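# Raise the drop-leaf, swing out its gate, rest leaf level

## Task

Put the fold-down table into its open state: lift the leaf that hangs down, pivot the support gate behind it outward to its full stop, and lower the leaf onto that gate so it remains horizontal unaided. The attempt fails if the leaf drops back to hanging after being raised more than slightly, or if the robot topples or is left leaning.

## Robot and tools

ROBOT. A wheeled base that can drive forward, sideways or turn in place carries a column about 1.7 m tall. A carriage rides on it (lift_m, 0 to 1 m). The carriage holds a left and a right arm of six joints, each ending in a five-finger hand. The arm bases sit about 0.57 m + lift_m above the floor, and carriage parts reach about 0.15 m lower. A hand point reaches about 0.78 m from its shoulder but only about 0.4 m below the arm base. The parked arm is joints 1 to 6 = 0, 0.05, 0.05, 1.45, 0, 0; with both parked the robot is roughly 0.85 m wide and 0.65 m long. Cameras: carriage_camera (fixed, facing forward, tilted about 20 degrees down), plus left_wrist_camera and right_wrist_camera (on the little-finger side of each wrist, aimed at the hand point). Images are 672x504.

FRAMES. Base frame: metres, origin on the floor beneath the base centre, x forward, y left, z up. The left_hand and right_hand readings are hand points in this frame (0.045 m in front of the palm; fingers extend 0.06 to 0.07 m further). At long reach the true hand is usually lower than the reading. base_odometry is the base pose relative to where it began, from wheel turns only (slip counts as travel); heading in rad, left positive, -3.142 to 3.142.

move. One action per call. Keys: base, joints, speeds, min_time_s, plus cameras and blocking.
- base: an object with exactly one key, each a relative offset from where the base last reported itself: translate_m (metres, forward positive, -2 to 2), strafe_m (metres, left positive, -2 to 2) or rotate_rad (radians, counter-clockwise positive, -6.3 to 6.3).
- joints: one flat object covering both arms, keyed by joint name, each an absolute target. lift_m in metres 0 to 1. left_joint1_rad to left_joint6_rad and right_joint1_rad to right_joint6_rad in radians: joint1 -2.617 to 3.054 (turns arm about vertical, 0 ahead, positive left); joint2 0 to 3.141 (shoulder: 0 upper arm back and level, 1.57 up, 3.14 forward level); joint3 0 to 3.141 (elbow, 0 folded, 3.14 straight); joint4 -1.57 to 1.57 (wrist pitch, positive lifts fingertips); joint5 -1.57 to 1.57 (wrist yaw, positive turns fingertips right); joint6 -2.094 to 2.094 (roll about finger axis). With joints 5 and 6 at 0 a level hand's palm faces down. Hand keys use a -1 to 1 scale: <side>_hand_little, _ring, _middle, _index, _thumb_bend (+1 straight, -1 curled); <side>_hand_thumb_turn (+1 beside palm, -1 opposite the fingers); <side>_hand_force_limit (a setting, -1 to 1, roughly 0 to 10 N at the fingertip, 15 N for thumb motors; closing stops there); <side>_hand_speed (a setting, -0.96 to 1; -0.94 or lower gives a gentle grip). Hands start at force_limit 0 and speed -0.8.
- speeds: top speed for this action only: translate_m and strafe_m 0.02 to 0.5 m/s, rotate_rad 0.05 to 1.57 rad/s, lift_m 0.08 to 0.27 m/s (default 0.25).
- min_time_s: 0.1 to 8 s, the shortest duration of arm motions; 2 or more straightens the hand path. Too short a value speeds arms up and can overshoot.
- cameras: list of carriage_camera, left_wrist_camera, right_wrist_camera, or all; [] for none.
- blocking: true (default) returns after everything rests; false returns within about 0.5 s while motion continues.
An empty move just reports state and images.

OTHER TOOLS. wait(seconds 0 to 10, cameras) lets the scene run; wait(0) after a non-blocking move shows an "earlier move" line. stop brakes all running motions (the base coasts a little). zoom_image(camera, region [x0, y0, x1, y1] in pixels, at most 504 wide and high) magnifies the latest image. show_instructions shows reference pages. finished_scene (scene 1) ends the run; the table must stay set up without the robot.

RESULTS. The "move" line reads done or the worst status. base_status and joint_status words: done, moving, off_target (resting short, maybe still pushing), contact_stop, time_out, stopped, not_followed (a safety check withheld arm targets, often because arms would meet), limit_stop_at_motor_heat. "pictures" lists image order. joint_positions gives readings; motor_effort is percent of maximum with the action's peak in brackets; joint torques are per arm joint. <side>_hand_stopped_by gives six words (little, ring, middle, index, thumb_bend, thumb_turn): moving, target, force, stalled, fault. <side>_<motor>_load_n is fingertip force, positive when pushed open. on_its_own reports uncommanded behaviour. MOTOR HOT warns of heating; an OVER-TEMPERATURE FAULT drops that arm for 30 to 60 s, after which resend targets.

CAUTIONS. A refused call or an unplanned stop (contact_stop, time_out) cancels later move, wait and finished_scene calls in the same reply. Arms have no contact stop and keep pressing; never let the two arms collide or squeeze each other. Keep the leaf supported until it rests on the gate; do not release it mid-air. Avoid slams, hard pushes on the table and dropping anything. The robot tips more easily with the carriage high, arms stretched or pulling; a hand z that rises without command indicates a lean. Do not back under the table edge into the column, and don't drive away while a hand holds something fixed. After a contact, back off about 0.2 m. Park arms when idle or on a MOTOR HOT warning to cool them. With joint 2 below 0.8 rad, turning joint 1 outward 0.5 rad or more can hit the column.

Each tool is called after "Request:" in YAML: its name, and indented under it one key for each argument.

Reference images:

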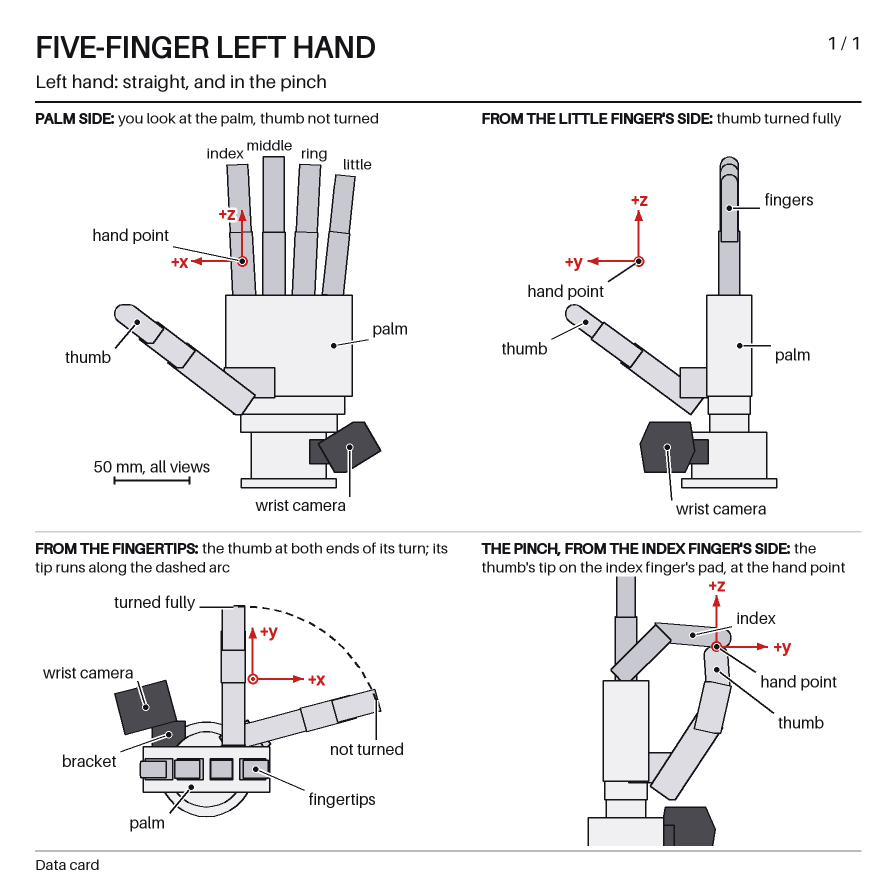

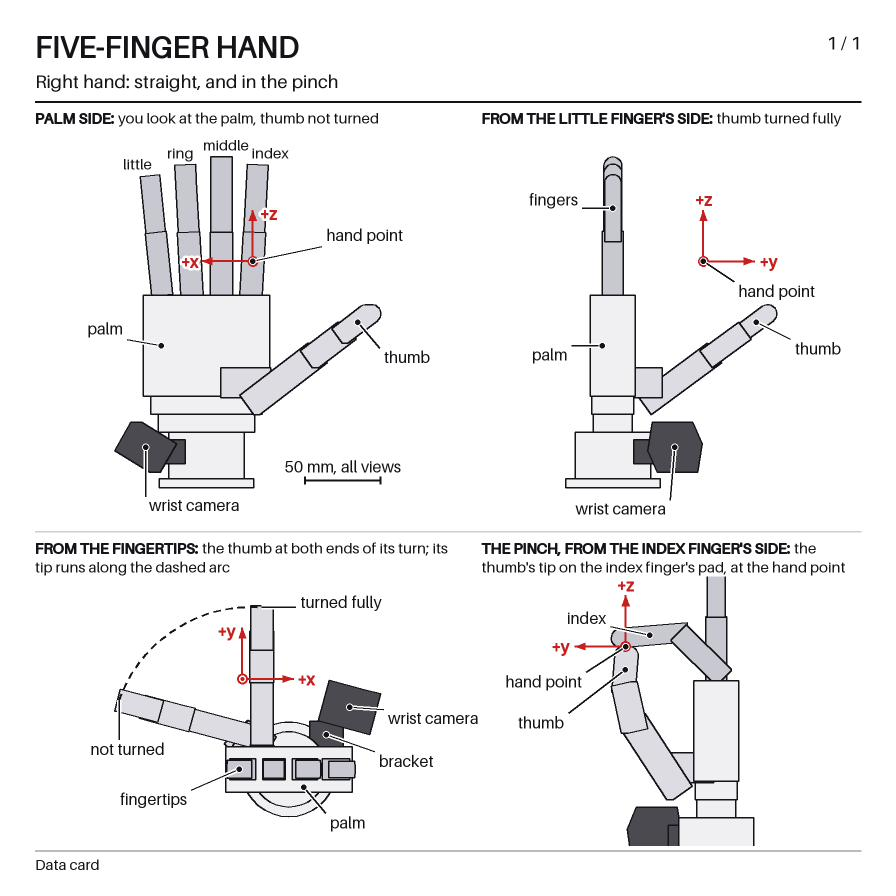

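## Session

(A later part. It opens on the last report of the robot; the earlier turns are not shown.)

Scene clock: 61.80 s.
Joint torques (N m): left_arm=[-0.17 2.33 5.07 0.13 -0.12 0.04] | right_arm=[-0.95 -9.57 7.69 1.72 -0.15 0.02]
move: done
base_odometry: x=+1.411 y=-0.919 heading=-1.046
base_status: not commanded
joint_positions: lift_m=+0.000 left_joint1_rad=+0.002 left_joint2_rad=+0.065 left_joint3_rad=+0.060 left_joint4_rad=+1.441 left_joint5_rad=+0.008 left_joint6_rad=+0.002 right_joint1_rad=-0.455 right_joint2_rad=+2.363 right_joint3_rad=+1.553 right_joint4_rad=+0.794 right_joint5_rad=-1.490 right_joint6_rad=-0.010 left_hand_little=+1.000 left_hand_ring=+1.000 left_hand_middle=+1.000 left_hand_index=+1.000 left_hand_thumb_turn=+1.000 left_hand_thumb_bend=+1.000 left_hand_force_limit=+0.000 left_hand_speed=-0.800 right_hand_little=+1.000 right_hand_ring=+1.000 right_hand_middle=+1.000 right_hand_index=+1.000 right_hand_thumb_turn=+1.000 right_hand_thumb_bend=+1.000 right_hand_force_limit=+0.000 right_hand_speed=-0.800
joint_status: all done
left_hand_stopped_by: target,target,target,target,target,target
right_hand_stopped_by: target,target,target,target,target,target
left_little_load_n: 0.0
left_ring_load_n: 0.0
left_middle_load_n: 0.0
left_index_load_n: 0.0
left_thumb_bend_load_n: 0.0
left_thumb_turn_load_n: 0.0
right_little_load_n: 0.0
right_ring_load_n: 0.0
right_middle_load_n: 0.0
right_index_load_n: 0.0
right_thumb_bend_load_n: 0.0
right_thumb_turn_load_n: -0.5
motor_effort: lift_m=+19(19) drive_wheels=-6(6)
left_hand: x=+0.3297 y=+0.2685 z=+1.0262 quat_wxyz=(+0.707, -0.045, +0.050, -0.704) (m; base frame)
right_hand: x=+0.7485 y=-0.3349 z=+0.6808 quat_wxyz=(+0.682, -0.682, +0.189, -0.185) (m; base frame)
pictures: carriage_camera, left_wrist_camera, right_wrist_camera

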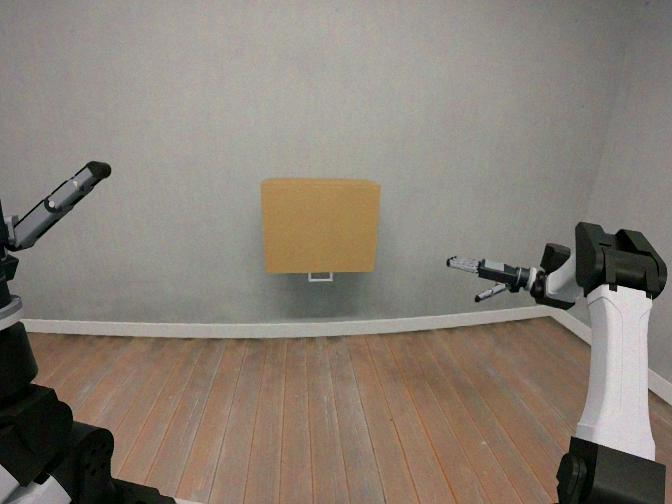

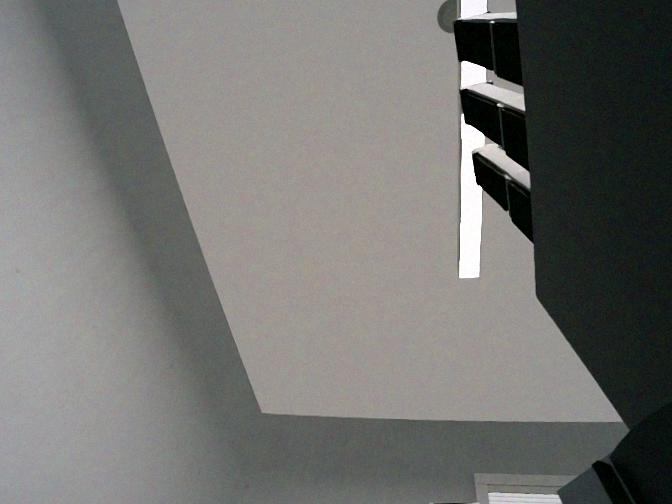

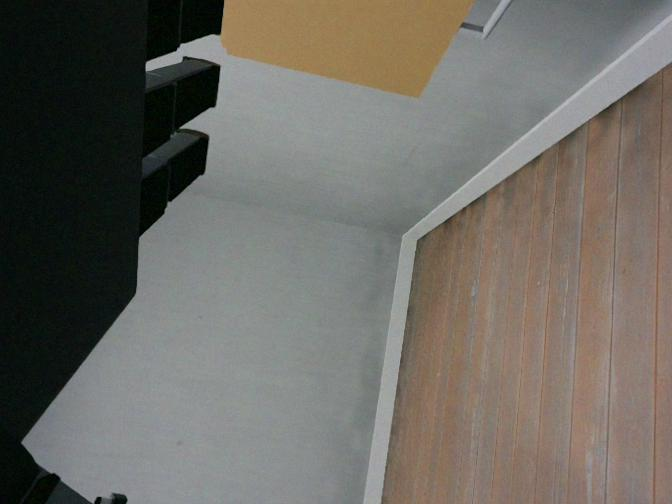

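Request:
move:
  base: {"translate_m": 0.45}
  speeds: {"translate_m": 0.2}
  cameras: ["carriage_camera", "right_wrist_camera"]

Scene clock: 65.47 s.
Joint torques (N m): left_arm=[-0.18 2.32 5.07 0.1 -0.11 0.04] | right_arm=[-0.79 -9.26 7.73 1.68 -0.13 0.03]
move: done
base_odometry: x=+1.637 y=-1.308 heading=-1.045
base_status: done
joint_positions: lift_m=+0.000 left_joint1_rad=+0.002 left_joint2_rad=+0.065 left_joint3_rad=+0.060 left_joint4_rad=+1.443 left_joint5_rad=+0.007 left_joint6_rad=+0.002 right_joint1_rad=-0.455 right_joint2_rad=+2.363 right_joint3_rad=+1.553 right_joint4_rad=+0.798 right_joint5_rad=-1.494 right_joint6_rad=-0.009 left_hand_little=+1.000 left_hand_ring=+1.000 left_hand_middle=+1.000 left_hand_index=+1.000 left_hand_thumb_turn=+1.000 left_hand_thumb_bend=+1.000 left_hand_force_limit=+0.000 left_hand_speed=-0.800 right_hand_little=+1.000 right_hand_ring=+1.000 right_hand_middle=+1.000 right_hand_index=+1.000 right_hand_thumb_turn=+1.000 right_hand_thumb_bend=+1.000 right_hand_force_limit=+0.000 right_hand_speed=-0.800
joint_status: not commanded
left_hand_stopped_by: target,target,target,target,target,target
right_hand_stopped_by: target,target,target,target,target,target
left_little_load_n: 0.0
left_ring_load_n: 0.0
left_middle_load_n: 0.0
left_index_load_n: 0.0
left_thumb_bend_load_n: 0.0
left_thumb_turn_load_n: 0.0
right_little_load_n: 0.0
right_ring_load_n: 0.0
right_middle_load_n: 0.0
right_index_load_n: -0.5
right_thumb_bend_load_n: 0.0
right_thumb_turn_load_n: 0.0
motor_effort: lift_m=+19(19) drive_wheels=-5(8)
left_hand: x=+0.3291 y=+0.2688 z=+1.0265 quat_wxyz=(+0.707, -0.044, +0.049, -0.704) (m; base frame)
right_hand: x=+0.7480 y=-0.3349 z=+0.6810 quat_wxyz=(+0.682, -0.682, +0.187, -0.185) (m; base frame)
pictures: carriage_camera, right_wrist_camera

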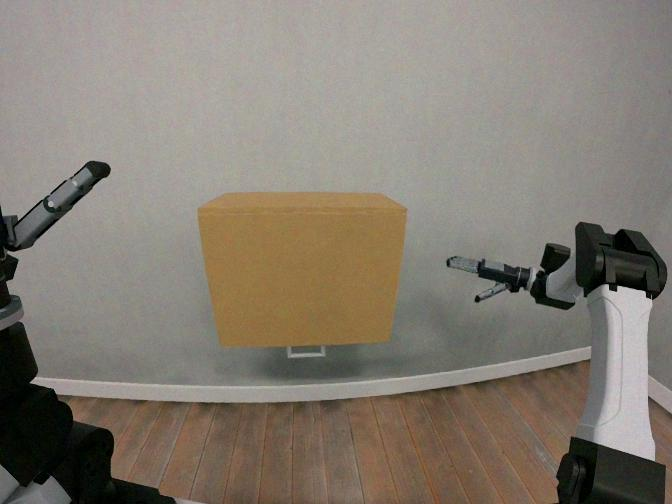

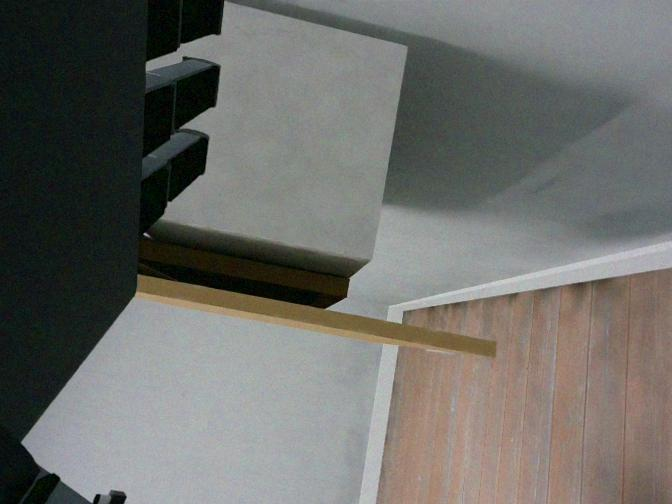

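Request:
zoom_image:
  camera: "right_wrist_camera"
  region: [130, 200, 510, 380]

Scaled by 1.326 from the camera's 672x504 image, which has a finer 960x720 frame.

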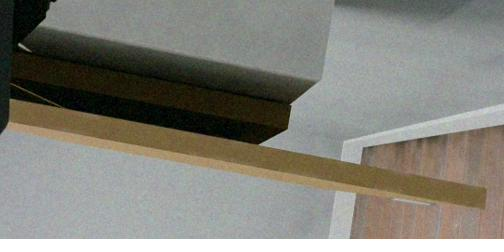

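Request:
move:
  joints: {"lift_m": 0.18}
  cameras: ["right_wrist_camera"]

Request:
zoom_image:
  camera: "right_wrist_camera"
  region: [210, 100, 590, 480]

Scene clock: 67.43 s.
Joint torques (N m): left_arm=[-0.18 2.52 5.49 0.1 -0.11 0.04] | right_arm=[-0.81 -10.24 6.9 1.56 -0.15 -0.04]
move: done
base_odometry: x=+1.637 y=-1.308 heading=-1.045
base_status: not commanded
joint_positions: lift_m=+0.180 left_joint1_rad=+0.002 left_joint2_rad=+0.062 left_joint3_rad=+0.054 left_joint4_rad=+1.443 left_joint5_rad=+0.007 left_joint6_rad=+0.002 right_joint1_rad=-0.455 right_joint2_rad=+2.372 right_joint3_rad=+1.561 right_joint4_rad=+0.807 right_joint5_rad=-1.495 right_joint6_rad=-0.009 left_hand_little=+1.000 left_hand_ring=+1.000 left_hand_middle=+1.000 left_hand_index=+1.000 left_hand_thumb_turn=+1.000 left_hand_thumb_bend=+1.000 left_hand_force_limit=+0.000 left_hand_speed=-0.800 right_hand_little=+1.000 right_hand_ring=+1.000 right_hand_middle=+1.000 right_hand_index=+1.000 right_hand_thumb_turn=+1.000 right_hand_thumb_bend=+1.000 right_hand_force_limit=+0.000 right_hand_speed=-0.800
joint_status: all done
left_hand_stopped_by: target,target,target,target,target,target
right_hand_stopped_by: target,target,target,target,target,target
left_little_load_n: 0.0
left_ring_load_n: 0.0
left_middle_load_n: 0.0
left_index_load_n: 0.0
left_thumb_bend_load_n: 0.0
left_thumb_turn_load_n: 0.0
right_little_load_n: 0.0
right_ring_load_n: 0.0
right_middle_load_n: 0.0
right_index_load_n: -0.5
right_thumb_bend_load_n: 0.0
right_thumb_turn_load_n: -0.5
motor_effort: lift_m=+19(24) drive_wheels=-5(5)
left_hand: x=+0.3299 y=+0.2688 z=+1.2047 quat_wxyz=(+0.707, -0.045, +0.050, -0.704) (m; base frame)
right_hand: x=+0.7498 y=-0.3357 z=+0.8593 quat_wxyz=(+0.682, -0.683, +0.184, -0.187) (m; base frame)
pictures: right_wrist_camera

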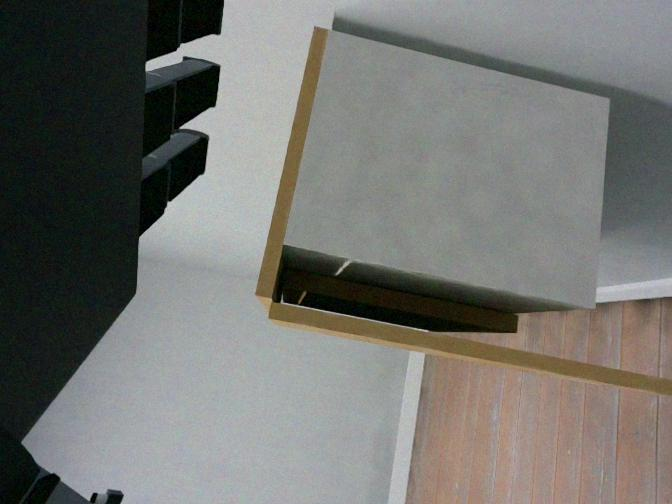

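Scaled by 1.326 from the camera's 672x504 image, which has a finer 960x720 frame.

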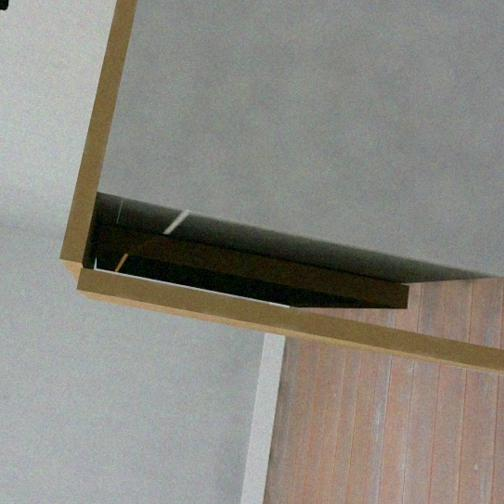

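Request:
zoom_image:
  camera: "right_wrist_camera"
  region: [250, 220, 400, 340]

Scaled by 3.360 from the camera's 672x504 image, which has a finer 960x720 frame.

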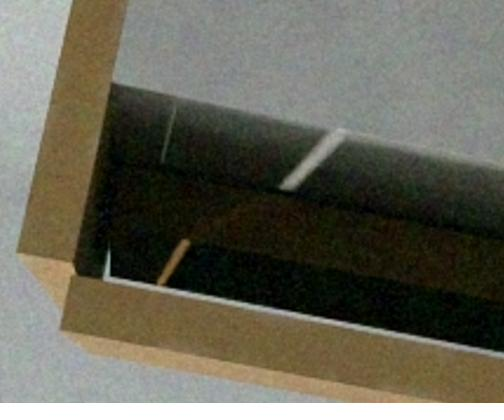

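Request:
move:
  base: {"translate_m": -0.45}

Request:
move:
  base: {"strafe_m": 0.095}
  joints: {"right_joint1_rad": 0, "right_joint2_rad": 0.05, "right_joint3_rad": 0.05, "right_joint4_rad": 1.45, "right_joint5_rad": 0, "left_joint1_rad": 0.459, "left_joint2_rad": 2.38, "left_joint3_rad": 1.577, "left_joint4_rad": 0.804, "left_joint5_rad": 1.5}
  cameras: ["carriage_camera"]

Scene clock: 71.93 s.
Joint torques (N m): left_arm=[-0.18 2.55 5.53 0.04 -0.1 0.04] | right_arm=[-0.77 -10.22 7.15 1.6 -0.1 -0.02]
move: done
base_odometry: x=+1.412 y=-0.919 heading=-1.045
base_status: done
joint_positions: lift_m=+0.180 left_joint1_rad=+0.002 left_joint2_rad=+0.062 left_joint3_rad=+0.054 left_joint4_rad=+1.448 left_joint5_rad=+0.006 left_joint6_rad=+0.002 right_joint1_rad=-0.455 right_joint2_rad=+2.372 right_joint3_rad=+1.561 right_joint4_rad=+0.807 right_joint5_rad=-1.496 right_joint6_rad=-0.009 left_hand_little=+1.000 left_hand_ring=+1.000 left_hand_middle=+1.000 left_hand_index=+1.000 left_hand_thumb_turn=+1.000 left_hand_thumb_bend=+1.000 left_hand_force_limit=+0.000 left_hand_speed=-0.800 right_hand_little=+1.000 right_hand_ring=+1.000 right_hand_middle=+1.000 right_hand_index=+1.000 right_hand_thumb_turn=+1.000 right_hand_thumb_bend=+1.000 right_hand_force_limit=+0.000 right_hand_speed=-0.800
joint_status: not commanded
left_hand_stopped_by: target,target,target,target,target,target
right_hand_stopped_by: target,target,target,target,target,target
left_little_load_n: 0.0
left_ring_load_n: 0.0
left_middle_load_n: 0.0
left_index_load_n: -0.5
left_thumb_bend_load_n: 0.0
left_thumb_turn_load_n: 0.0
right_little_load_n: 0.0
right_ring_load_n: 0.0
right_middle_load_n: 0.0
right_index_load_n: -0.5
right_thumb_bend_load_n: 0.0
right_thumb_turn_load_n: 0.0
motor_effort: lift_m=+19(20) drive_wheels=-3(11)
left_hand: x=+0.3286 y=+0.2690 z=+1.2052 quat_wxyz=(+0.707, -0.044, +0.048, -0.704) (m; base frame)
right_hand: x=+0.7496 y=-0.3357 z=+0.8593 quat_wxyz=(+0.682, -0.683, +0.184, -0.187) (m; base frame)
pictures: none

Scene clock: 74.20 s.
Joint torques (N m): left_arm=[-0.03 -9.01 8.08 1.1 0.08 0.03] | right_arm=[0.24 3 3.79 0.1 -0.02 -0.08]
move: done
base_odometry: x=+1.494 y=-0.871 heading=-1.045
base_status: done
joint_positions: lift_m=+0.180 left_joint1_rad=+0.456 left_joint2_rad=+2.354 left_joint3_rad=+1.559 left_joint4_rad=+0.821 left_joint5_rad=+1.491 left_joint6_rad=+0.002 right_joint1_rad=-0.009 right_joint2_rad=+0.059 right_joint3_rad=+0.066 right_joint4_rad=+1.437 right_joint5_rad=-0.009 right_joint6_rad=-0.009 left_hand_little=+1.000 left_hand_ring=+1.000 left_hand_middle=+1.000 left_hand_index=+1.000 left_hand_thumb_turn=+1.000 left_hand_thumb_bend=+1.000 left_hand_force_limit=+0.000 left_hand_speed=-0.800 right_hand_little=+1.000 right_hand_ring=+1.000 right_hand_middle=+1.000 right_hand_index=+1.000 right_hand_thumb_turn=+1.000 right_hand_thumb_bend=+1.000 right_hand_force_limit=+0.000 right_hand_speed=-0.800
joint_status: all done
left_hand_stopped_by: target,target,target,target,target,target
right_hand_stopped_by: target,target,target,target,target,target
left_little_load_n: 0.0
left_ring_load_n: 0.0
left_middle_load_n: 0.0
left_index_load_n: 0.0
left_thumb_bend_load_n: 0.0
left_thumb_turn_load_n: -0.5
right_little_load_n: 0.0
right_ring_load_n: 0.0
right_middle_load_n: 0.0
right_index_load_n: 0.0
right_thumb_bend_load_n: 0.0
right_thumb_turn_load_n: 0.0
motor_effort: lift_m=+19(20) drive_wheels=-4(7)
left_hand: x=+0.7504 y=+0.3366 z=+0.8680 quat_wxyz=(+0.197, -0.178, +0.684, -0.680) (m; base frame)
right_hand: x=+0.3276 y=-0.2695 z=+1.2080 quat_wxyz=(+0.700, -0.048, +0.042, -0.712) (m; base frame)
pictures: carriage_camera

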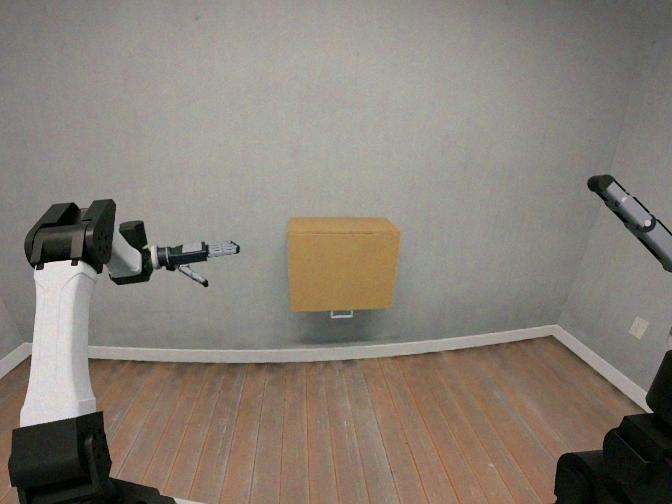

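Request:
move:
  base: {"translate_m": 0.45}
  speeds: {"translate_m": 0.2}
  cameras: ["carriage_camera", "left_wrist_camera"]

Request:
zoom_image:
  camera: "left_wrist_camera"
  region: [200, 150, 500, 450]

Scene clock: 78.13 s.
Joint torques (N m): left_arm=[-0.08 -8.99 8.05 1.12 0.05 0.03] | right_arm=[0.29 3.02 3.75 0.01 0.03 0]
move: done
base_odometry: x=+1.720 y=-1.260 heading=-1.044
base_status: done
joint_positions: lift_m=+0.180 left_joint1_rad=+0.457 left_joint2_rad=+2.354 left_joint3_rad=+1.559 left_joint4_rad=+0.818 left_joint5_rad=+1.494 left_joint6_rad=+0.002 right_joint1_rad=-0.009 right_joint2_rad=+0.059 right_joint3_rad=+0.066 right_joint4_rad=+1.443 right_joint5_rad=-0.007 right_joint6_rad=-0.009 left_hand_little=+1.000 left_hand_ring=+1.000 left_hand_middle=+1.000 left_hand_index=+1.000 left_hand_thumb_turn=+1.000 left_hand_thumb_bend=+1.000 left_hand_force_limit=+0.000 left_hand_speed=-0.800 right_hand_little=+1.000 right_hand_ring=+1.000 right_hand_middle=+1.000 right_hand_index=+1.000 right_hand_thumb_turn=+1.000 right_hand_thumb_bend=+1.000 right_hand_force_limit=+0.000 right_hand_speed=-0.800
joint_status: not commanded
left_hand_stopped_by: target,target,target,target,target,target
right_hand_stopped_by: target,target,target,target,target,target
left_little_load_n: 0.0
left_ring_load_n: 0.0
left_middle_load_n: 0.0
left_index_load_n: 0.0
left_thumb_bend_load_n: 0.0
left_thumb_turn_load_n: 0.0
right_little_load_n: 0.0
right_ring_load_n: 0.0
right_middle_load_n: 0.0
right_index_load_n: 0.0
right_thumb_bend_load_n: 0.0
right_thumb_turn_load_n: 0.0
motor_effort: lift_m=+19(20) drive_wheels=-5(8)
left_hand: x=+0.7496 y=+0.3367 z=+0.8678 quat_wxyz=(+0.195, -0.178, +0.684, -0.680) (m; base frame)
right_hand: x=+0.3260 y=-0.2698 z=+1.2086 quat_wxyz=(+0.700, -0.045, +0.040, -0.712) (m; base frame)
pictures: carriage_camera, left_wrist_camera

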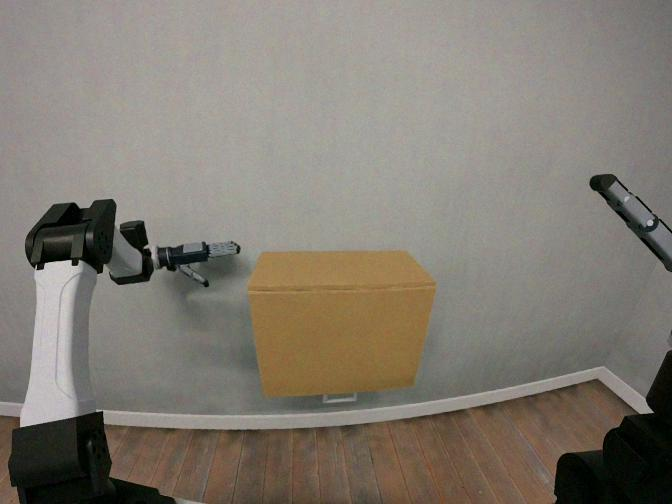

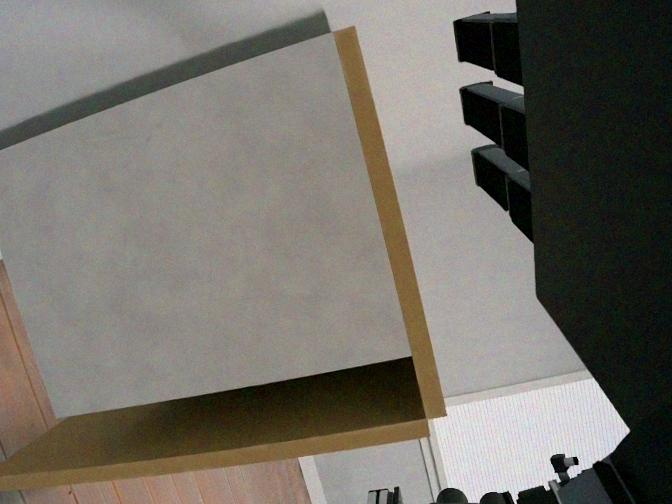

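Scaled by 1.680 from the camera's 672x504 image, which has a finer 960x720 frame.

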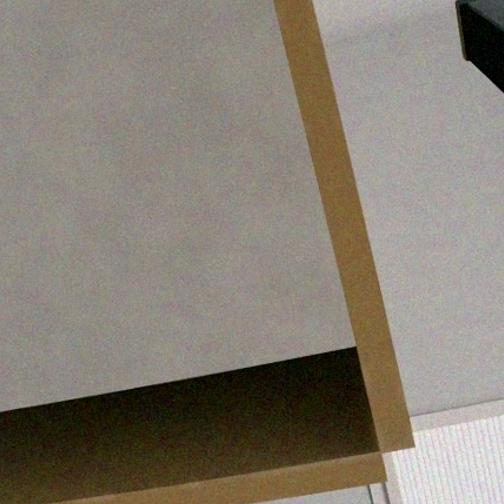

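Request:
move:
  base: {"translate_m": -0.1}
  joints: {"lift_m": 0.1}
  cameras: ["left_wrist_camera"]

Request:
zoom_image:
  camera: "left_wrist_camera"
  region: [150, 100, 540, 490]

Scene clock: 80.73 s.
Joint torques (N m): left_arm=[-0.1 -9.43 7.28 1.2 0.04 0.04] | right_arm=[0.29 3 4.37 -0.04 0.03 -0.04]
move: done
base_odometry: x=+1.670 y=-1.174 heading=-1.045
base_status: done
joint_positions: lift_m=+0.100 left_joint1_rad=+0.458 left_joint2_rad=+2.360 left_joint3_rad=+1.568 left_joint4_rad=+0.811 left_joint5_rad=+1.496 left_joint6_rad=+0.002 right_joint1_rad=-0.009 right_joint2_rad=+0.058 right_joint3_rad=+0.060 right_joint4_rad=+1.448 right_joint5_rad=-0.006 right_joint6_rad=-0.009 left_hand_little=+1.000 left_hand_ring=+1.000 left_hand_middle=+1.000 left_hand_index=+1.000 left_hand_thumb_turn=+1.000 left_hand_thumb_bend=+1.000 left_hand_force_limit=+0.000 left_hand_speed=-0.800 right_hand_little=+1.000 right_hand_ring=+1.000 right_hand_middle=+1.000 right_hand_index=+1.000 right_hand_thumb_turn=+1.000 right_hand_thumb_bend=+1.000 right_hand_force_limit=+0.000 right_hand_speed=-0.800
joint_status: all done
left_hand_stopped_by: target,target,target,target,target,target
right_hand_stopped_by: target,target,target,target,target,target
left_little_load_n: 0.0
left_ring_load_n: 0.0
left_middle_load_n: 0.0
left_index_load_n: 0.0
left_thumb_bend_load_n: 0.0
left_thumb_turn_load_n: 0.0
right_little_load_n: 0.0
right_ring_load_n: 0.0
right_middle_load_n: 0.0
right_index_load_n: 0.0
right_thumb_bend_load_n: 0.0
right_thumb_turn_load_n: 0.0
motor_effort: lift_m=+19(20) drive_wheels=-6(11)
left_hand: x=+0.7506 y=+0.3374 z=+0.7875 quat_wxyz=(+0.193, -0.179, +0.684, -0.681) (m; base frame)
right_hand: x=+0.3264 y=-0.2700 z=+1.1272 quat_wxyz=(+0.700, -0.045, +0.041, -0.712) (m; base frame)
pictures: left_wrist_camera

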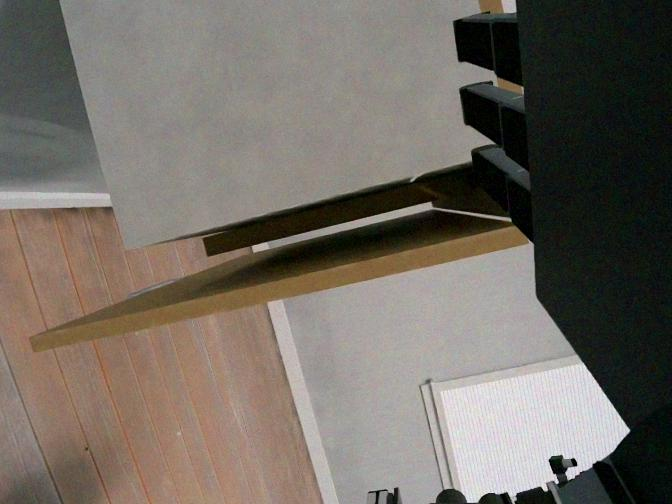

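Scaled by 1.292 from the camera's 672x504 image, which has a finer 960x720 frame.

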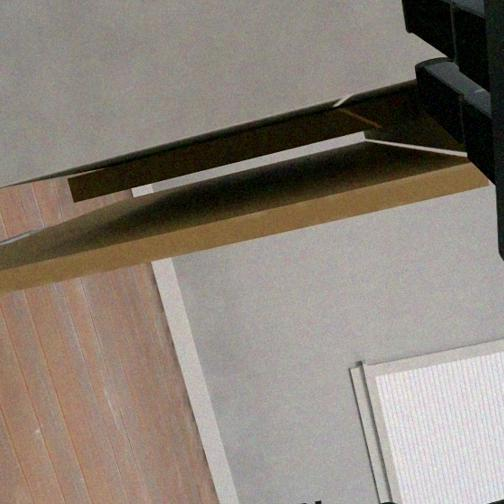

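Request:
zoom_image:
  camera: "left_wrist_camera"
  region: [370, 130, 540, 260]

Request:
zoom_image:
  camera: "left_wrist_camera"
  region: [170, 180, 370, 320]

Scaled by 2.965 from the camera's 672x504 image, which has a finer 960x720 frame.

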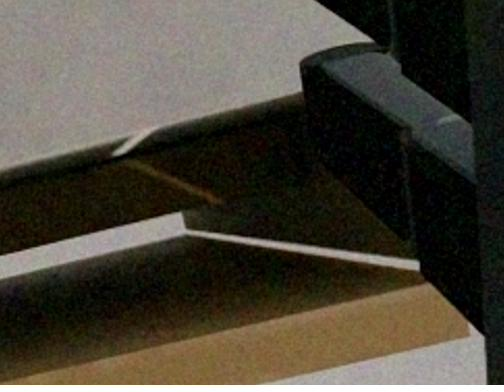

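Scaled by 2.520 from the camera's 672x504 image, which has a finer 960x720 frame.

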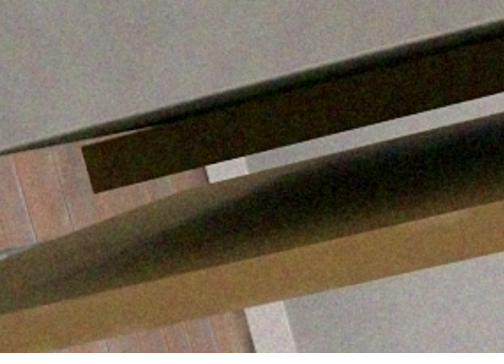

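Request:
move:
  base: {"translate_m": -0.35}

Request:
move:
  base: {"rotate_rad": 0.125}
  joints: {"left_joint1_rad": 0, "left_joint2_rad": 0.05, "left_joint3_rad": 0.05, "left_joint4_rad": 1.45, "left_joint5_rad": 0, "lift_m": 0.3}
  cameras: ["carriage_camera"]

Request:
zoom_image:
  camera: "carriage_camera"
  region: [250, 210, 400, 360]

Scene clock: 101.57 s.
Joint torques (N m): left_arm=[-0.1 -9.46 7.3 1.19 0.03 0.04] | right_arm=[0.35 3.11 4.38 -0.08 -0.03 -0.04]
move: done
base_odometry: x=+1.494 y=-0.871 heading=-1.045
base_status: done
joint_positions: lift_m=+0.100 left_joint1_rad=+0.458 left_joint2_rad=+2.360 left_joint3_rad=+1.568 left_joint4_rad=+0.811 left_joint5_rad=+1.497 left_joint6_rad=+0.002 right_joint1_rad=-0.009 right_joint2_rad=+0.058 right_joint3_rad=+0.060 right_joint4_rad=+1.450 right_joint5_rad=-0.006 right_joint6_rad=-0.009 left_hand_little=+1.000 left_hand_ring=+1.000 left_hand_middle=+1.000 left_hand_index=+1.000 left_hand_thumb_turn=+1.000 left_hand_thumb_bend=+1.000 left_hand_force_limit=+0.000 left_hand_speed=-0.800 right_hand_little=+1.000 right_hand_ring=+1.000 right_hand_middle=+1.000 right_hand_index=+1.000 right_hand_thumb_turn=+1.000 right_hand_thumb_bend=+1.000 right_hand_force_limit=+0.000 right_hand_speed=-0.800
joint_status: not commanded
left_hand_stopped_by: target,target,target,target,target,target
right_hand_stopped_by: target,target,target,target,target,target
left_little_load_n: -0.5
left_ring_load_n: 0.0
left_middle_load_n: 0.0
left_index_load_n: -0.5
left_thumb_bend_load_n: 0.0
left_thumb_turn_load_n: 0.0
right_little_load_n: 0.0
right_ring_load_n: 0.0
right_middle_load_n: 0.0
right_index_load_n: 0.0
right_thumb_bend_load_n: 0.0
right_thumb_turn_load_n: 0.0
motor_effort: lift_m=+19(19) drive_wheels=-2(11)
left_hand: x=+0.7504 y=+0.3373 z=+0.7874 quat_wxyz=(+0.193, -0.178, +0.684, -0.681) (m; base frame)
right_hand: x=+0.3258 y=-0.2700 z=+1.1274 quat_wxyz=(+0.700, -0.044, +0.040, -0.712) (m; base frame)
pictures: none

Scene clock: 103.80 s.
Joint torques (N m): left_arm=[-0.65 2.35 5.05 0.18 -0.12 0.04] | right_arm=[0.39 3.19 4.38 -0.07 -0.05 -0.02]
move: done
base_odometry: x=+1.494 y=-0.871 heading=-0.920
base_status: done
joint_positions: lift_m=+0.300 left_joint1_rad=+0.006 left_joint2_rad=+0.064 left_joint3_rad=+0.060 left_joint4_rad=+1.436 left_joint5_rad=+0.009 left_joint6_rad=+0.002 right_joint1_rad=-0.009 right_joint2_rad=+0.056 right_joint3_rad=+0.060 right_joint4_rad=+1.450 right_joint5_rad=-0.004 right_joint6_rad=-0.009 left_hand_little=+1.000 left_hand_ring=+1.000 left_hand_middle=+1.000 left_hand_index=+1.000 left_hand_thumb_turn=+1.000 left_hand_thumb_bend=+1.000 left_hand_force_limit=+0.000 left_hand_speed=-0.800 right_hand_little=+1.000 right_hand_ring=+1.000 right_hand_middle=+1.000 right_hand_index=+1.000 right_hand_thumb_turn=+1.000 right_hand_thumb_bend=+1.000 right_hand_force_limit=+0.000 right_hand_speed=-0.800
joint_status: all done
left_hand_stopped_by: target,target,target,target,target,target
right_hand_stopped_by: target,target,target,target,target,target
left_little_load_n: 0.0
left_ring_load_n: 0.0
left_middle_load_n: 0.0
left_index_load_n: 0.0
left_thumb_bend_load_n: 0.0
left_thumb_turn_load_n: 0.0
right_little_load_n: 0.0
right_ring_load_n: 0.0
right_middle_load_n: 0.0
right_index_load_n: 0.0
right_thumb_bend_load_n: 0.0
right_thumb_turn_load_n: 0.0
motor_effort: lift_m=+19(24) drive_wheels=-6(7)
left_hand: x=+0.3309 y=+0.2688 z=+1.3258 quat_wxyz=(+0.708, -0.046, +0.052, -0.703) (m; base frame)
right_hand: x=+0.3253 y=-0.2703 z=+1.3275 quat_wxyz=(+0.700, -0.043, +0.040, -0.712) (m; base frame)
pictures: carriage_camera

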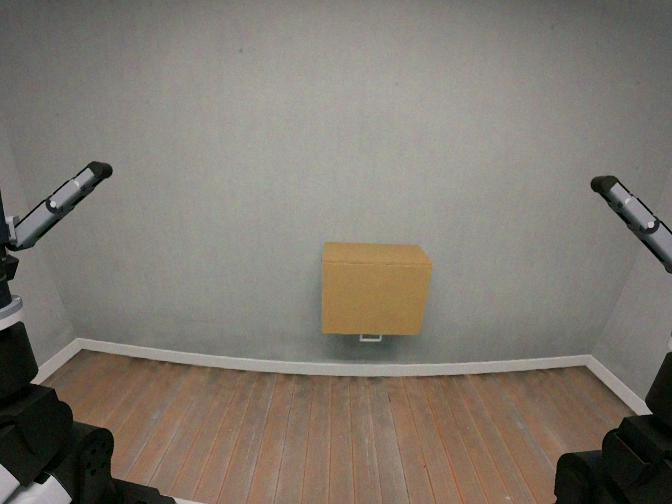

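Scaled by 3.360 from the camera's 672x504 image, which has a finer 960x720 frame.

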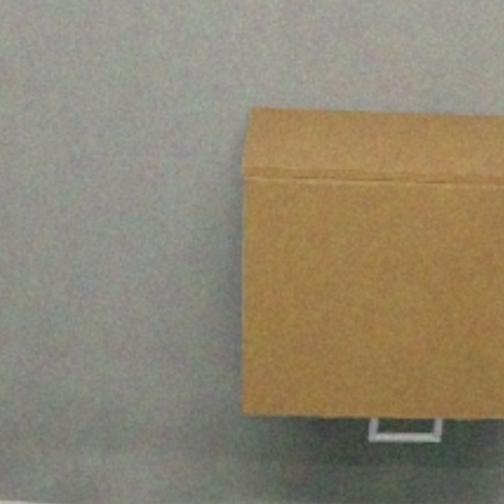

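Request:
move:
  base: {"rotate_rad": 0.02}
  joints: {"lift_m": 0.0}

Request:
move:
  base: {"strafe_m": -0.44}
  joints: {"right_joint1_rad": 0.05, "right_joint2_rad": 2.85, "right_joint3_rad": 1.64, "right_joint4_rad": 1.21, "right_joint5_rad": -1.52, "right_joint6_rad": -1.5}
  cameras: ["carriage_camera", "right_wrist_camera"]

Scene clock: 118.77 s.
Joint torques (N m): left_arm=[-0.57 2.55 5.55 0.15 -0.1 0.04] | right_arm=[0.32 3.22 4.23 -0.08 -0.03 -0.03]
move: done
base_odometry: x=+1.494 y=-0.871 heading=-0.900
base_status: done
joint_positions: lift_m=+0.000 left_joint1_rad=+0.005 left_joint2_rad=+0.062 left_joint3_rad=+0.054 left_joint4_rad=+1.439 left_joint5_rad=+0.006 left_joint6_rad=+0.002 right_joint1_rad=-0.009 right_joint2_rad=+0.056 right_joint3_rad=+0.060 right_joint4_rad=+1.449 right_joint5_rad=-0.004 right_joint6_rad=-0.009 left_hand_little=+1.000 left_hand_ring=+1.000 left_hand_middle=+1.000 left_hand_index=+1.000 left_hand_thumb_turn=+1.000 left_hand_thumb_bend=+1.000 left_hand_force_limit=+0.000 left_hand_speed=-0.800 right_hand_little=+1.000 right_hand_ring=+1.000 right_hand_middle=+1.000 right_hand_index=+1.000 right_hand_thumb_turn=+1.000 right_hand_thumb_bend=+1.000 right_hand_force_limit=+0.000 right_hand_speed=-0.800
joint_status: all done
left_hand_stopped_by: target,target,target,target,target,target
right_hand_stopped_by: target,target,target,target,target,target
left_little_load_n: 0.0
left_ring_load_n: 0.0
left_middle_load_n: 0.0
left_index_load_n: 0.0
left_thumb_bend_load_n: 0.0
left_thumb_turn_load_n: 0.0
right_little_load_n: 0.0
right_ring_load_n: 0.0
right_middle_load_n: 0.0
right_index_load_n: 0.0
right_thumb_bend_load_n: 0.0
right_thumb_turn_load_n: 0.0
motor_effort: lift_m=+19(19) drive_wheels=-5(7)
left_hand: x=+0.3310 y=+0.2693 z=+1.0244 quat_wxyz=(+0.708, -0.047, +0.051, -0.703) (m; base frame)
right_hand: x=+0.3252 y=-0.2703 z=+1.0275 quat_wxyz=(+0.700, -0.043, +0.040, -0.712) (m; base frame)
pictures: none

Scene clock: 121.70 s.
Joint torques (N m): left_arm=[-0.54 2.54 5.53 0.14 -0.09 0.04] | right_arm=[0.34 -10.41 5.83 1.51 -0.17 -0.16]
move: done
base_odometry: x=+1.149 y=-1.144 heading=-0.899
base_status: done
joint_positions: lift_m=+0.000 left_joint1_rad=+0.004 left_joint2_rad=+0.062 left_joint3_rad=+0.054 left_joint4_rad=+1.441 left_joint5_rad=+0.004 left_joint6_rad=+0.002 right_joint1_rad=+0.042 right_joint2_rad=+2.837 right_joint3_rad=+1.621 right_joint4_rad=+1.219 right_joint5_rad=-1.512 right_joint6_rad=-1.491 left_hand_little=+1.000 left_hand_ring=+1.000 left_hand_middle=+1.000 left_hand_index=+1.000 left_hand_thumb_turn=+1.000 left_hand_thumb_bend=+1.000 left_hand_force_limit=+0.000 left_hand_speed=-0.800 right_hand_little=+1.000 right_hand_ring=+1.000 right_hand_middle=+1.000 right_hand_index=+1.000 right_hand_thumb_turn=+1.000 right_hand_thumb_bend=+1.000 right_hand_force_limit=+0.000 right_hand_speed=-0.800
joint_status: all done
left_hand_stopped_by: target,target,target,target,target,target
right_hand_stopped_by: target,target,target,target,target,target
left_little_load_n: 0.0
left_ring_load_n: 0.0
left_middle_load_n: 0.0
left_index_load_n: 0.0
left_thumb_bend_load_n: 0.0
left_thumb_turn_load_n: 0.0
right_little_load_n: 0.0
right_ring_load_n: 0.0
right_middle_load_n: 0.5
right_index_load_n: -0.5
right_thumb_bend_load_n: -0.5
right_thumb_turn_load_n: 0.0
motor_effort: lift_m=+19(19) drive_wheels=-6(12)
left_hand: x=+0.3306 y=+0.2695 z=+1.0246 quat_wxyz=(+0.708, -0.047, +0.050, -0.703) (m; base frame)
right_hand: x=+0.7800 y=-0.0870 z=+0.5281 quat_wxyz=(+0.515, -0.523, -0.476, -0.485) (m; base frame)
pictures: carriage_camera, right_wrist_camera

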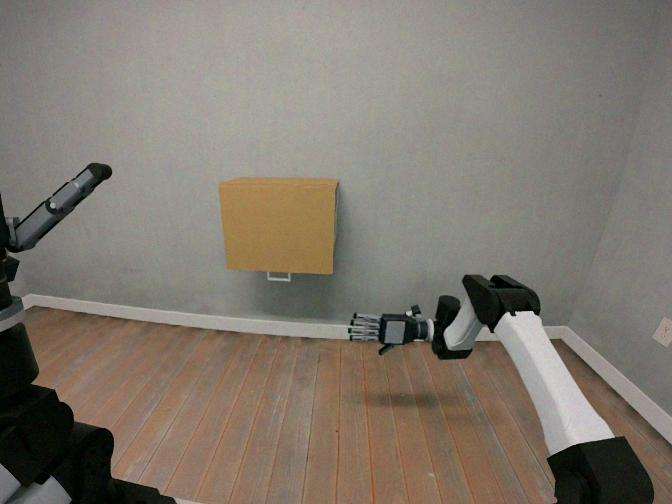

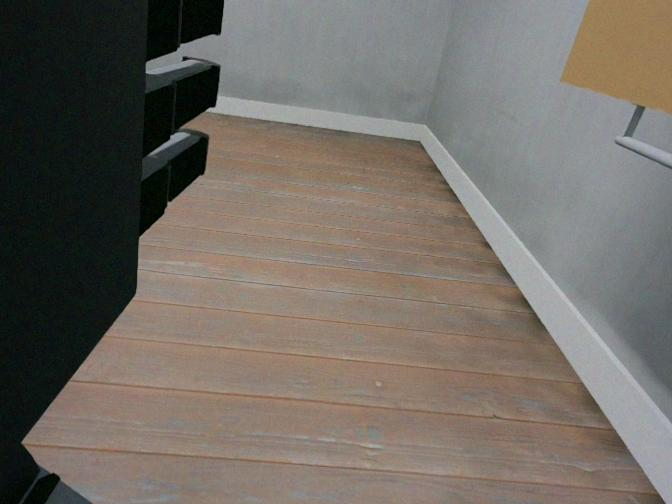

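Request:
move:
  base: {"strafe_m": -0.05}

Request:
move:
  base: {"translate_m": 0.3}
  speeds: {"translate_m": 0.25}
  cameras: ["carriage_camera", "right_wrist_camera"]

Scene clock: 124.07 s.
Joint torques (N m): left_arm=[-0.54 2.54 5.52 0.15 -0.07 0.04] | right_arm=[-0.06 -10.03 5.68 1.58 -0.12 -0.22]
move: done
base_odometry: x=+1.110 y=-1.176 heading=-0.898
base_status: done
joint_positions: lift_m=+0.000 left_joint1_rad=+0.004 left_joint2_rad=+0.062 left_joint3_rad=+0.054 left_joint4_rad=+1.441 left_joint5_rad=+0.003 left_joint6_rad=+0.002 right_joint1_rad=+0.046 right_joint2_rad=+2.837 right_joint3_rad=+1.621 right_joint4_rad=+1.219 right_joint5_rad=-1.514 right_joint6_rad=-1.491 left_hand_little=+1.000 left_hand_ring=+1.000 left_hand_middle=+1.000 left_hand_index=+1.000 left_hand_thumb_turn=+1.000 left_hand_thumb_bend=+1.000 left_hand_force_limit=+0.000 left_hand_speed=-0.800 right_hand_little=+1.000 right_hand_ring=+1.000 right_hand_middle=+1.000 right_hand_index=+1.000 right_hand_thumb_turn=+1.000 right_hand_thumb_bend=+1.000 right_hand_force_limit=+0.000 right_hand_speed=-0.800
joint_status: not commanded
left_hand_stopped_by: target,target,target,target,target,target
right_hand_stopped_by: target,target,target,target,target,target
left_little_load_n: 0.0
left_ring_load_n: 0.0
left_middle_load_n: 0.0
left_index_load_n: 0.0
left_thumb_bend_load_n: 0.0
left_thumb_turn_load_n: 0.0
right_little_load_n: 0.0
right_ring_load_n: 0.0
right_middle_load_n: 0.0
right_index_load_n: -0.5
right_thumb_bend_load_n: 0.0
right_thumb_turn_load_n: 0.0
motor_effort: lift_m=+19(19) drive_wheels=-6(9)
left_hand: x=+0.3306 y=+0.2697 z=+1.0246 quat_wxyz=(+0.708, -0.047, +0.049, -0.703) (m; base frame)
right_hand: x=+0.7788 y=-0.0848 z=+0.5281 quat_wxyz=(+0.516, -0.522, -0.477, -0.483) (m; base frame)
pictures: none

Scene clock: 126.57 s.
Joint torques (N m): left_arm=[-0.54 2.51 5.55 0.1 -0.07 0.04] | right_arm=[-0.16 -10.21 5.94 1.52 -0.15 -0.22]
move: done
base_odometry: x=+1.297 y=-1.411 heading=-0.899
base_status: done
joint_positions: lift_m=+0.000 left_joint1_rad=+0.004 left_joint2_rad=+0.062 left_joint3_rad=+0.054 left_joint4_rad=+1.444 left_joint5_rad=+0.003 left_joint6_rad=+0.002 right_joint1_rad=+0.046 right_joint2_rad=+2.837 right_joint3_rad=+1.621 right_joint4_rad=+1.219 right_joint5_rad=-1.515 right_joint6_rad=-1.491 left_hand_little=+1.000 left_hand_ring=+1.000 left_hand_middle=+1.000 left_hand_index=+1.000 left_hand_thumb_turn=+1.000 left_hand_thumb_bend=+1.000 left_hand_force_limit=+0.000 left_hand_speed=-0.800 right_hand_little=+1.000 right_hand_ring=+1.000 right_hand_middle=+1.000 right_hand_index=+1.000 right_hand_thumb_turn=+1.000 right_hand_thumb_bend=+1.000 right_hand_force_limit=+0.000 right_hand_speed=-0.800
joint_status: not commanded
left_hand_stopped_by: target,target,target,target,target,target
right_hand_stopped_by: target,target,target,target,target,target
left_little_load_n: 0.0
left_ring_load_n: 0.0
left_middle_load_n: 0.0
left_index_load_n: 0.0
left_thumb_bend_load_n: 0.0
left_thumb_turn_load_n: 0.0
right_little_load_n: 0.0
right_ring_load_n: 0.0
right_middle_load_n: 0.0
right_index_load_n: 0.0
right_thumb_bend_load_n: 0.0
right_thumb_turn_load_n: -0.5
motor_effort: lift_m=+19(19) drive_wheels=-5(9)
left_hand: x=+0.3298 y=+0.2697 z=+1.0249 quat_wxyz=(+0.708, -0.046, +0.048, -0.703) (m; base frame)
right_hand: x=+0.7787 y=-0.0848 z=+0.5281 quat_wxyz=(+0.516, -0.521, -0.478, -0.483) (m; base frame)
pictures: carriage_camera, right_wrist_camera

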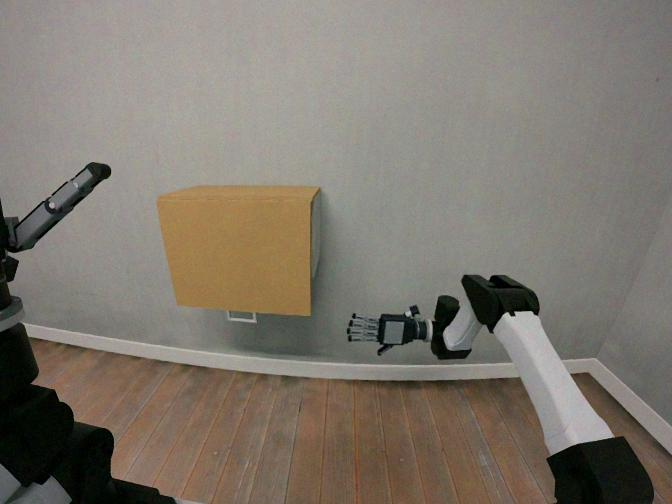

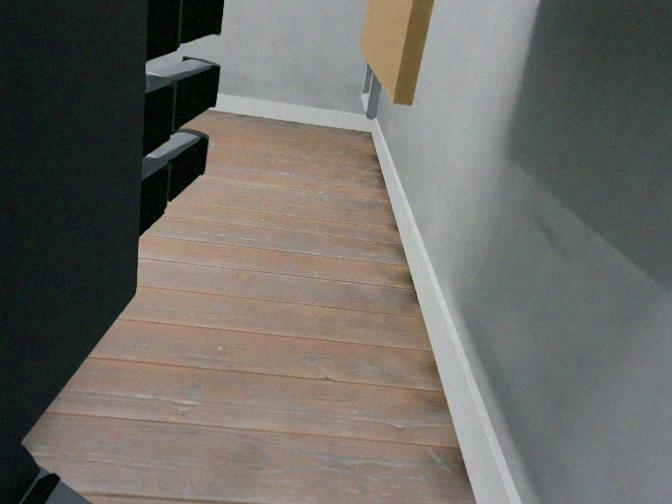

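Request:
move:
  base: {"translate_m": 0.15}
  speeds: {"translate_m": 0.15}
  cameras: ["carriage_camera", "right_wrist_camera"]

Scene clock: 130.53 s.
Joint torques (N m): left_arm=[-0.54 2.56 5.56 0.07 -0.07 0.04] | right_arm=[-0.09 -10.22 5.85 1.59 -0.14 -0.23]
move: done
base_odometry: x=+1.390 y=-1.528 heading=-0.899
base_status: done
joint_positions: lift_m=+0.000 left_joint1_rad=+0.004 left_joint2_rad=+0.062 left_joint3_rad=+0.054 left_joint4_rad=+1.446 left_joint5_rad=+0.003 left_joint6_rad=+0.002 right_joint1_rad=+0.046 right_joint2_rad=+2.837 right_joint3_rad=+1.621 right_joint4_rad=+1.219 right_joint5_rad=-1.516 right_joint6_rad=-1.491 left_hand_little=+1.000 left_hand_ring=+1.000 left_hand_middle=+1.000 left_hand_index=+1.000 left_hand_thumb_turn=+1.000 left_hand_thumb_bend=+1.000 left_hand_force_limit=+0.000 left_hand_speed=-0.800 right_hand_little=+1.000 right_hand_ring=+1.000 right_hand_middle=+1.000 right_hand_index=+1.000 right_hand_thumb_turn=+1.000 right_hand_thumb_bend=+1.000 right_hand_force_limit=+0.000 right_hand_speed=-0.800
joint_status: not commanded
left_hand_stopped_by: target,target,target,target,target,target
right_hand_stopped_by: target,target,target,target,target,target
left_little_load_n: 0.0
left_ring_load_n: 0.0
left_middle_load_n: 0.5
left_index_load_n: 0.0
left_thumb_bend_load_n: 0.0
left_thumb_turn_load_n: 0.0
right_little_load_n: 0.0
right_ring_load_n: 0.0
right_middle_load_n: -0.5
right_index_load_n: 0.0
right_thumb_bend_load_n: 0.0
right_thumb_turn_load_n: 0.0
motor_effort: lift_m=+19(19) drive_wheels=-5(9)
left_hand: x=+0.3293 y=+0.2697 z=+1.0251 quat_wxyz=(+0.708, -0.046, +0.048, -0.703) (m; base frame)
right_hand: x=+0.7785 y=-0.0847 z=+0.5281 quat_wxyz=(+0.517, -0.521, -0.478, -0.483) (m; base frame)
pictures: carriage_camera, right_wrist_camera

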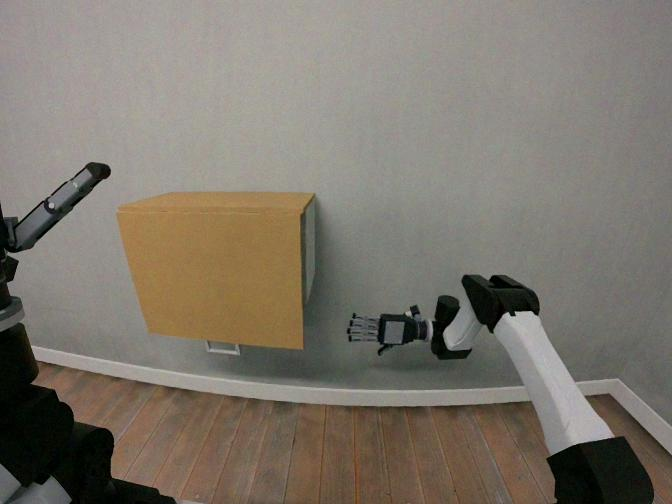

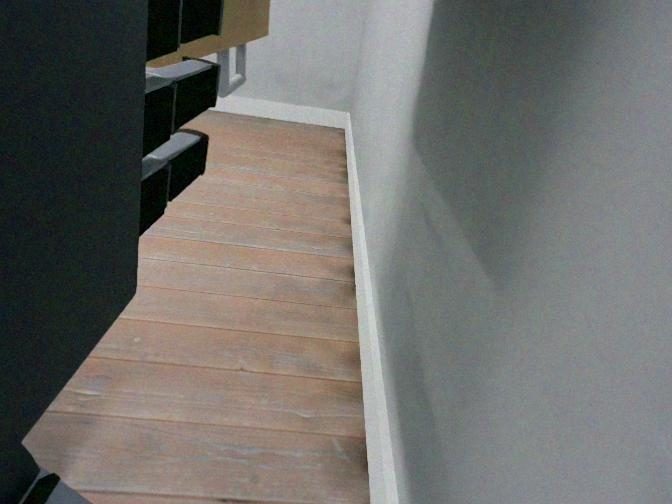

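Request:
zoom_image:
  camera: "right_wrist_camera"
  region: [130, 0, 370, 160]

Scaled by 2.100 from the camera's 672x504 image, which has a finer 960x720 frame.

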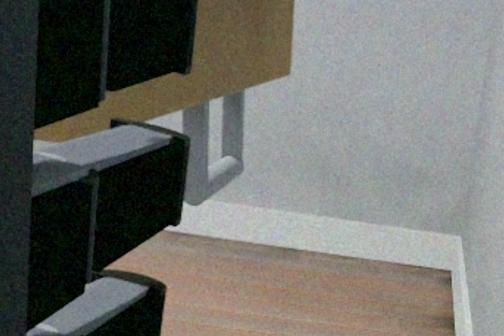

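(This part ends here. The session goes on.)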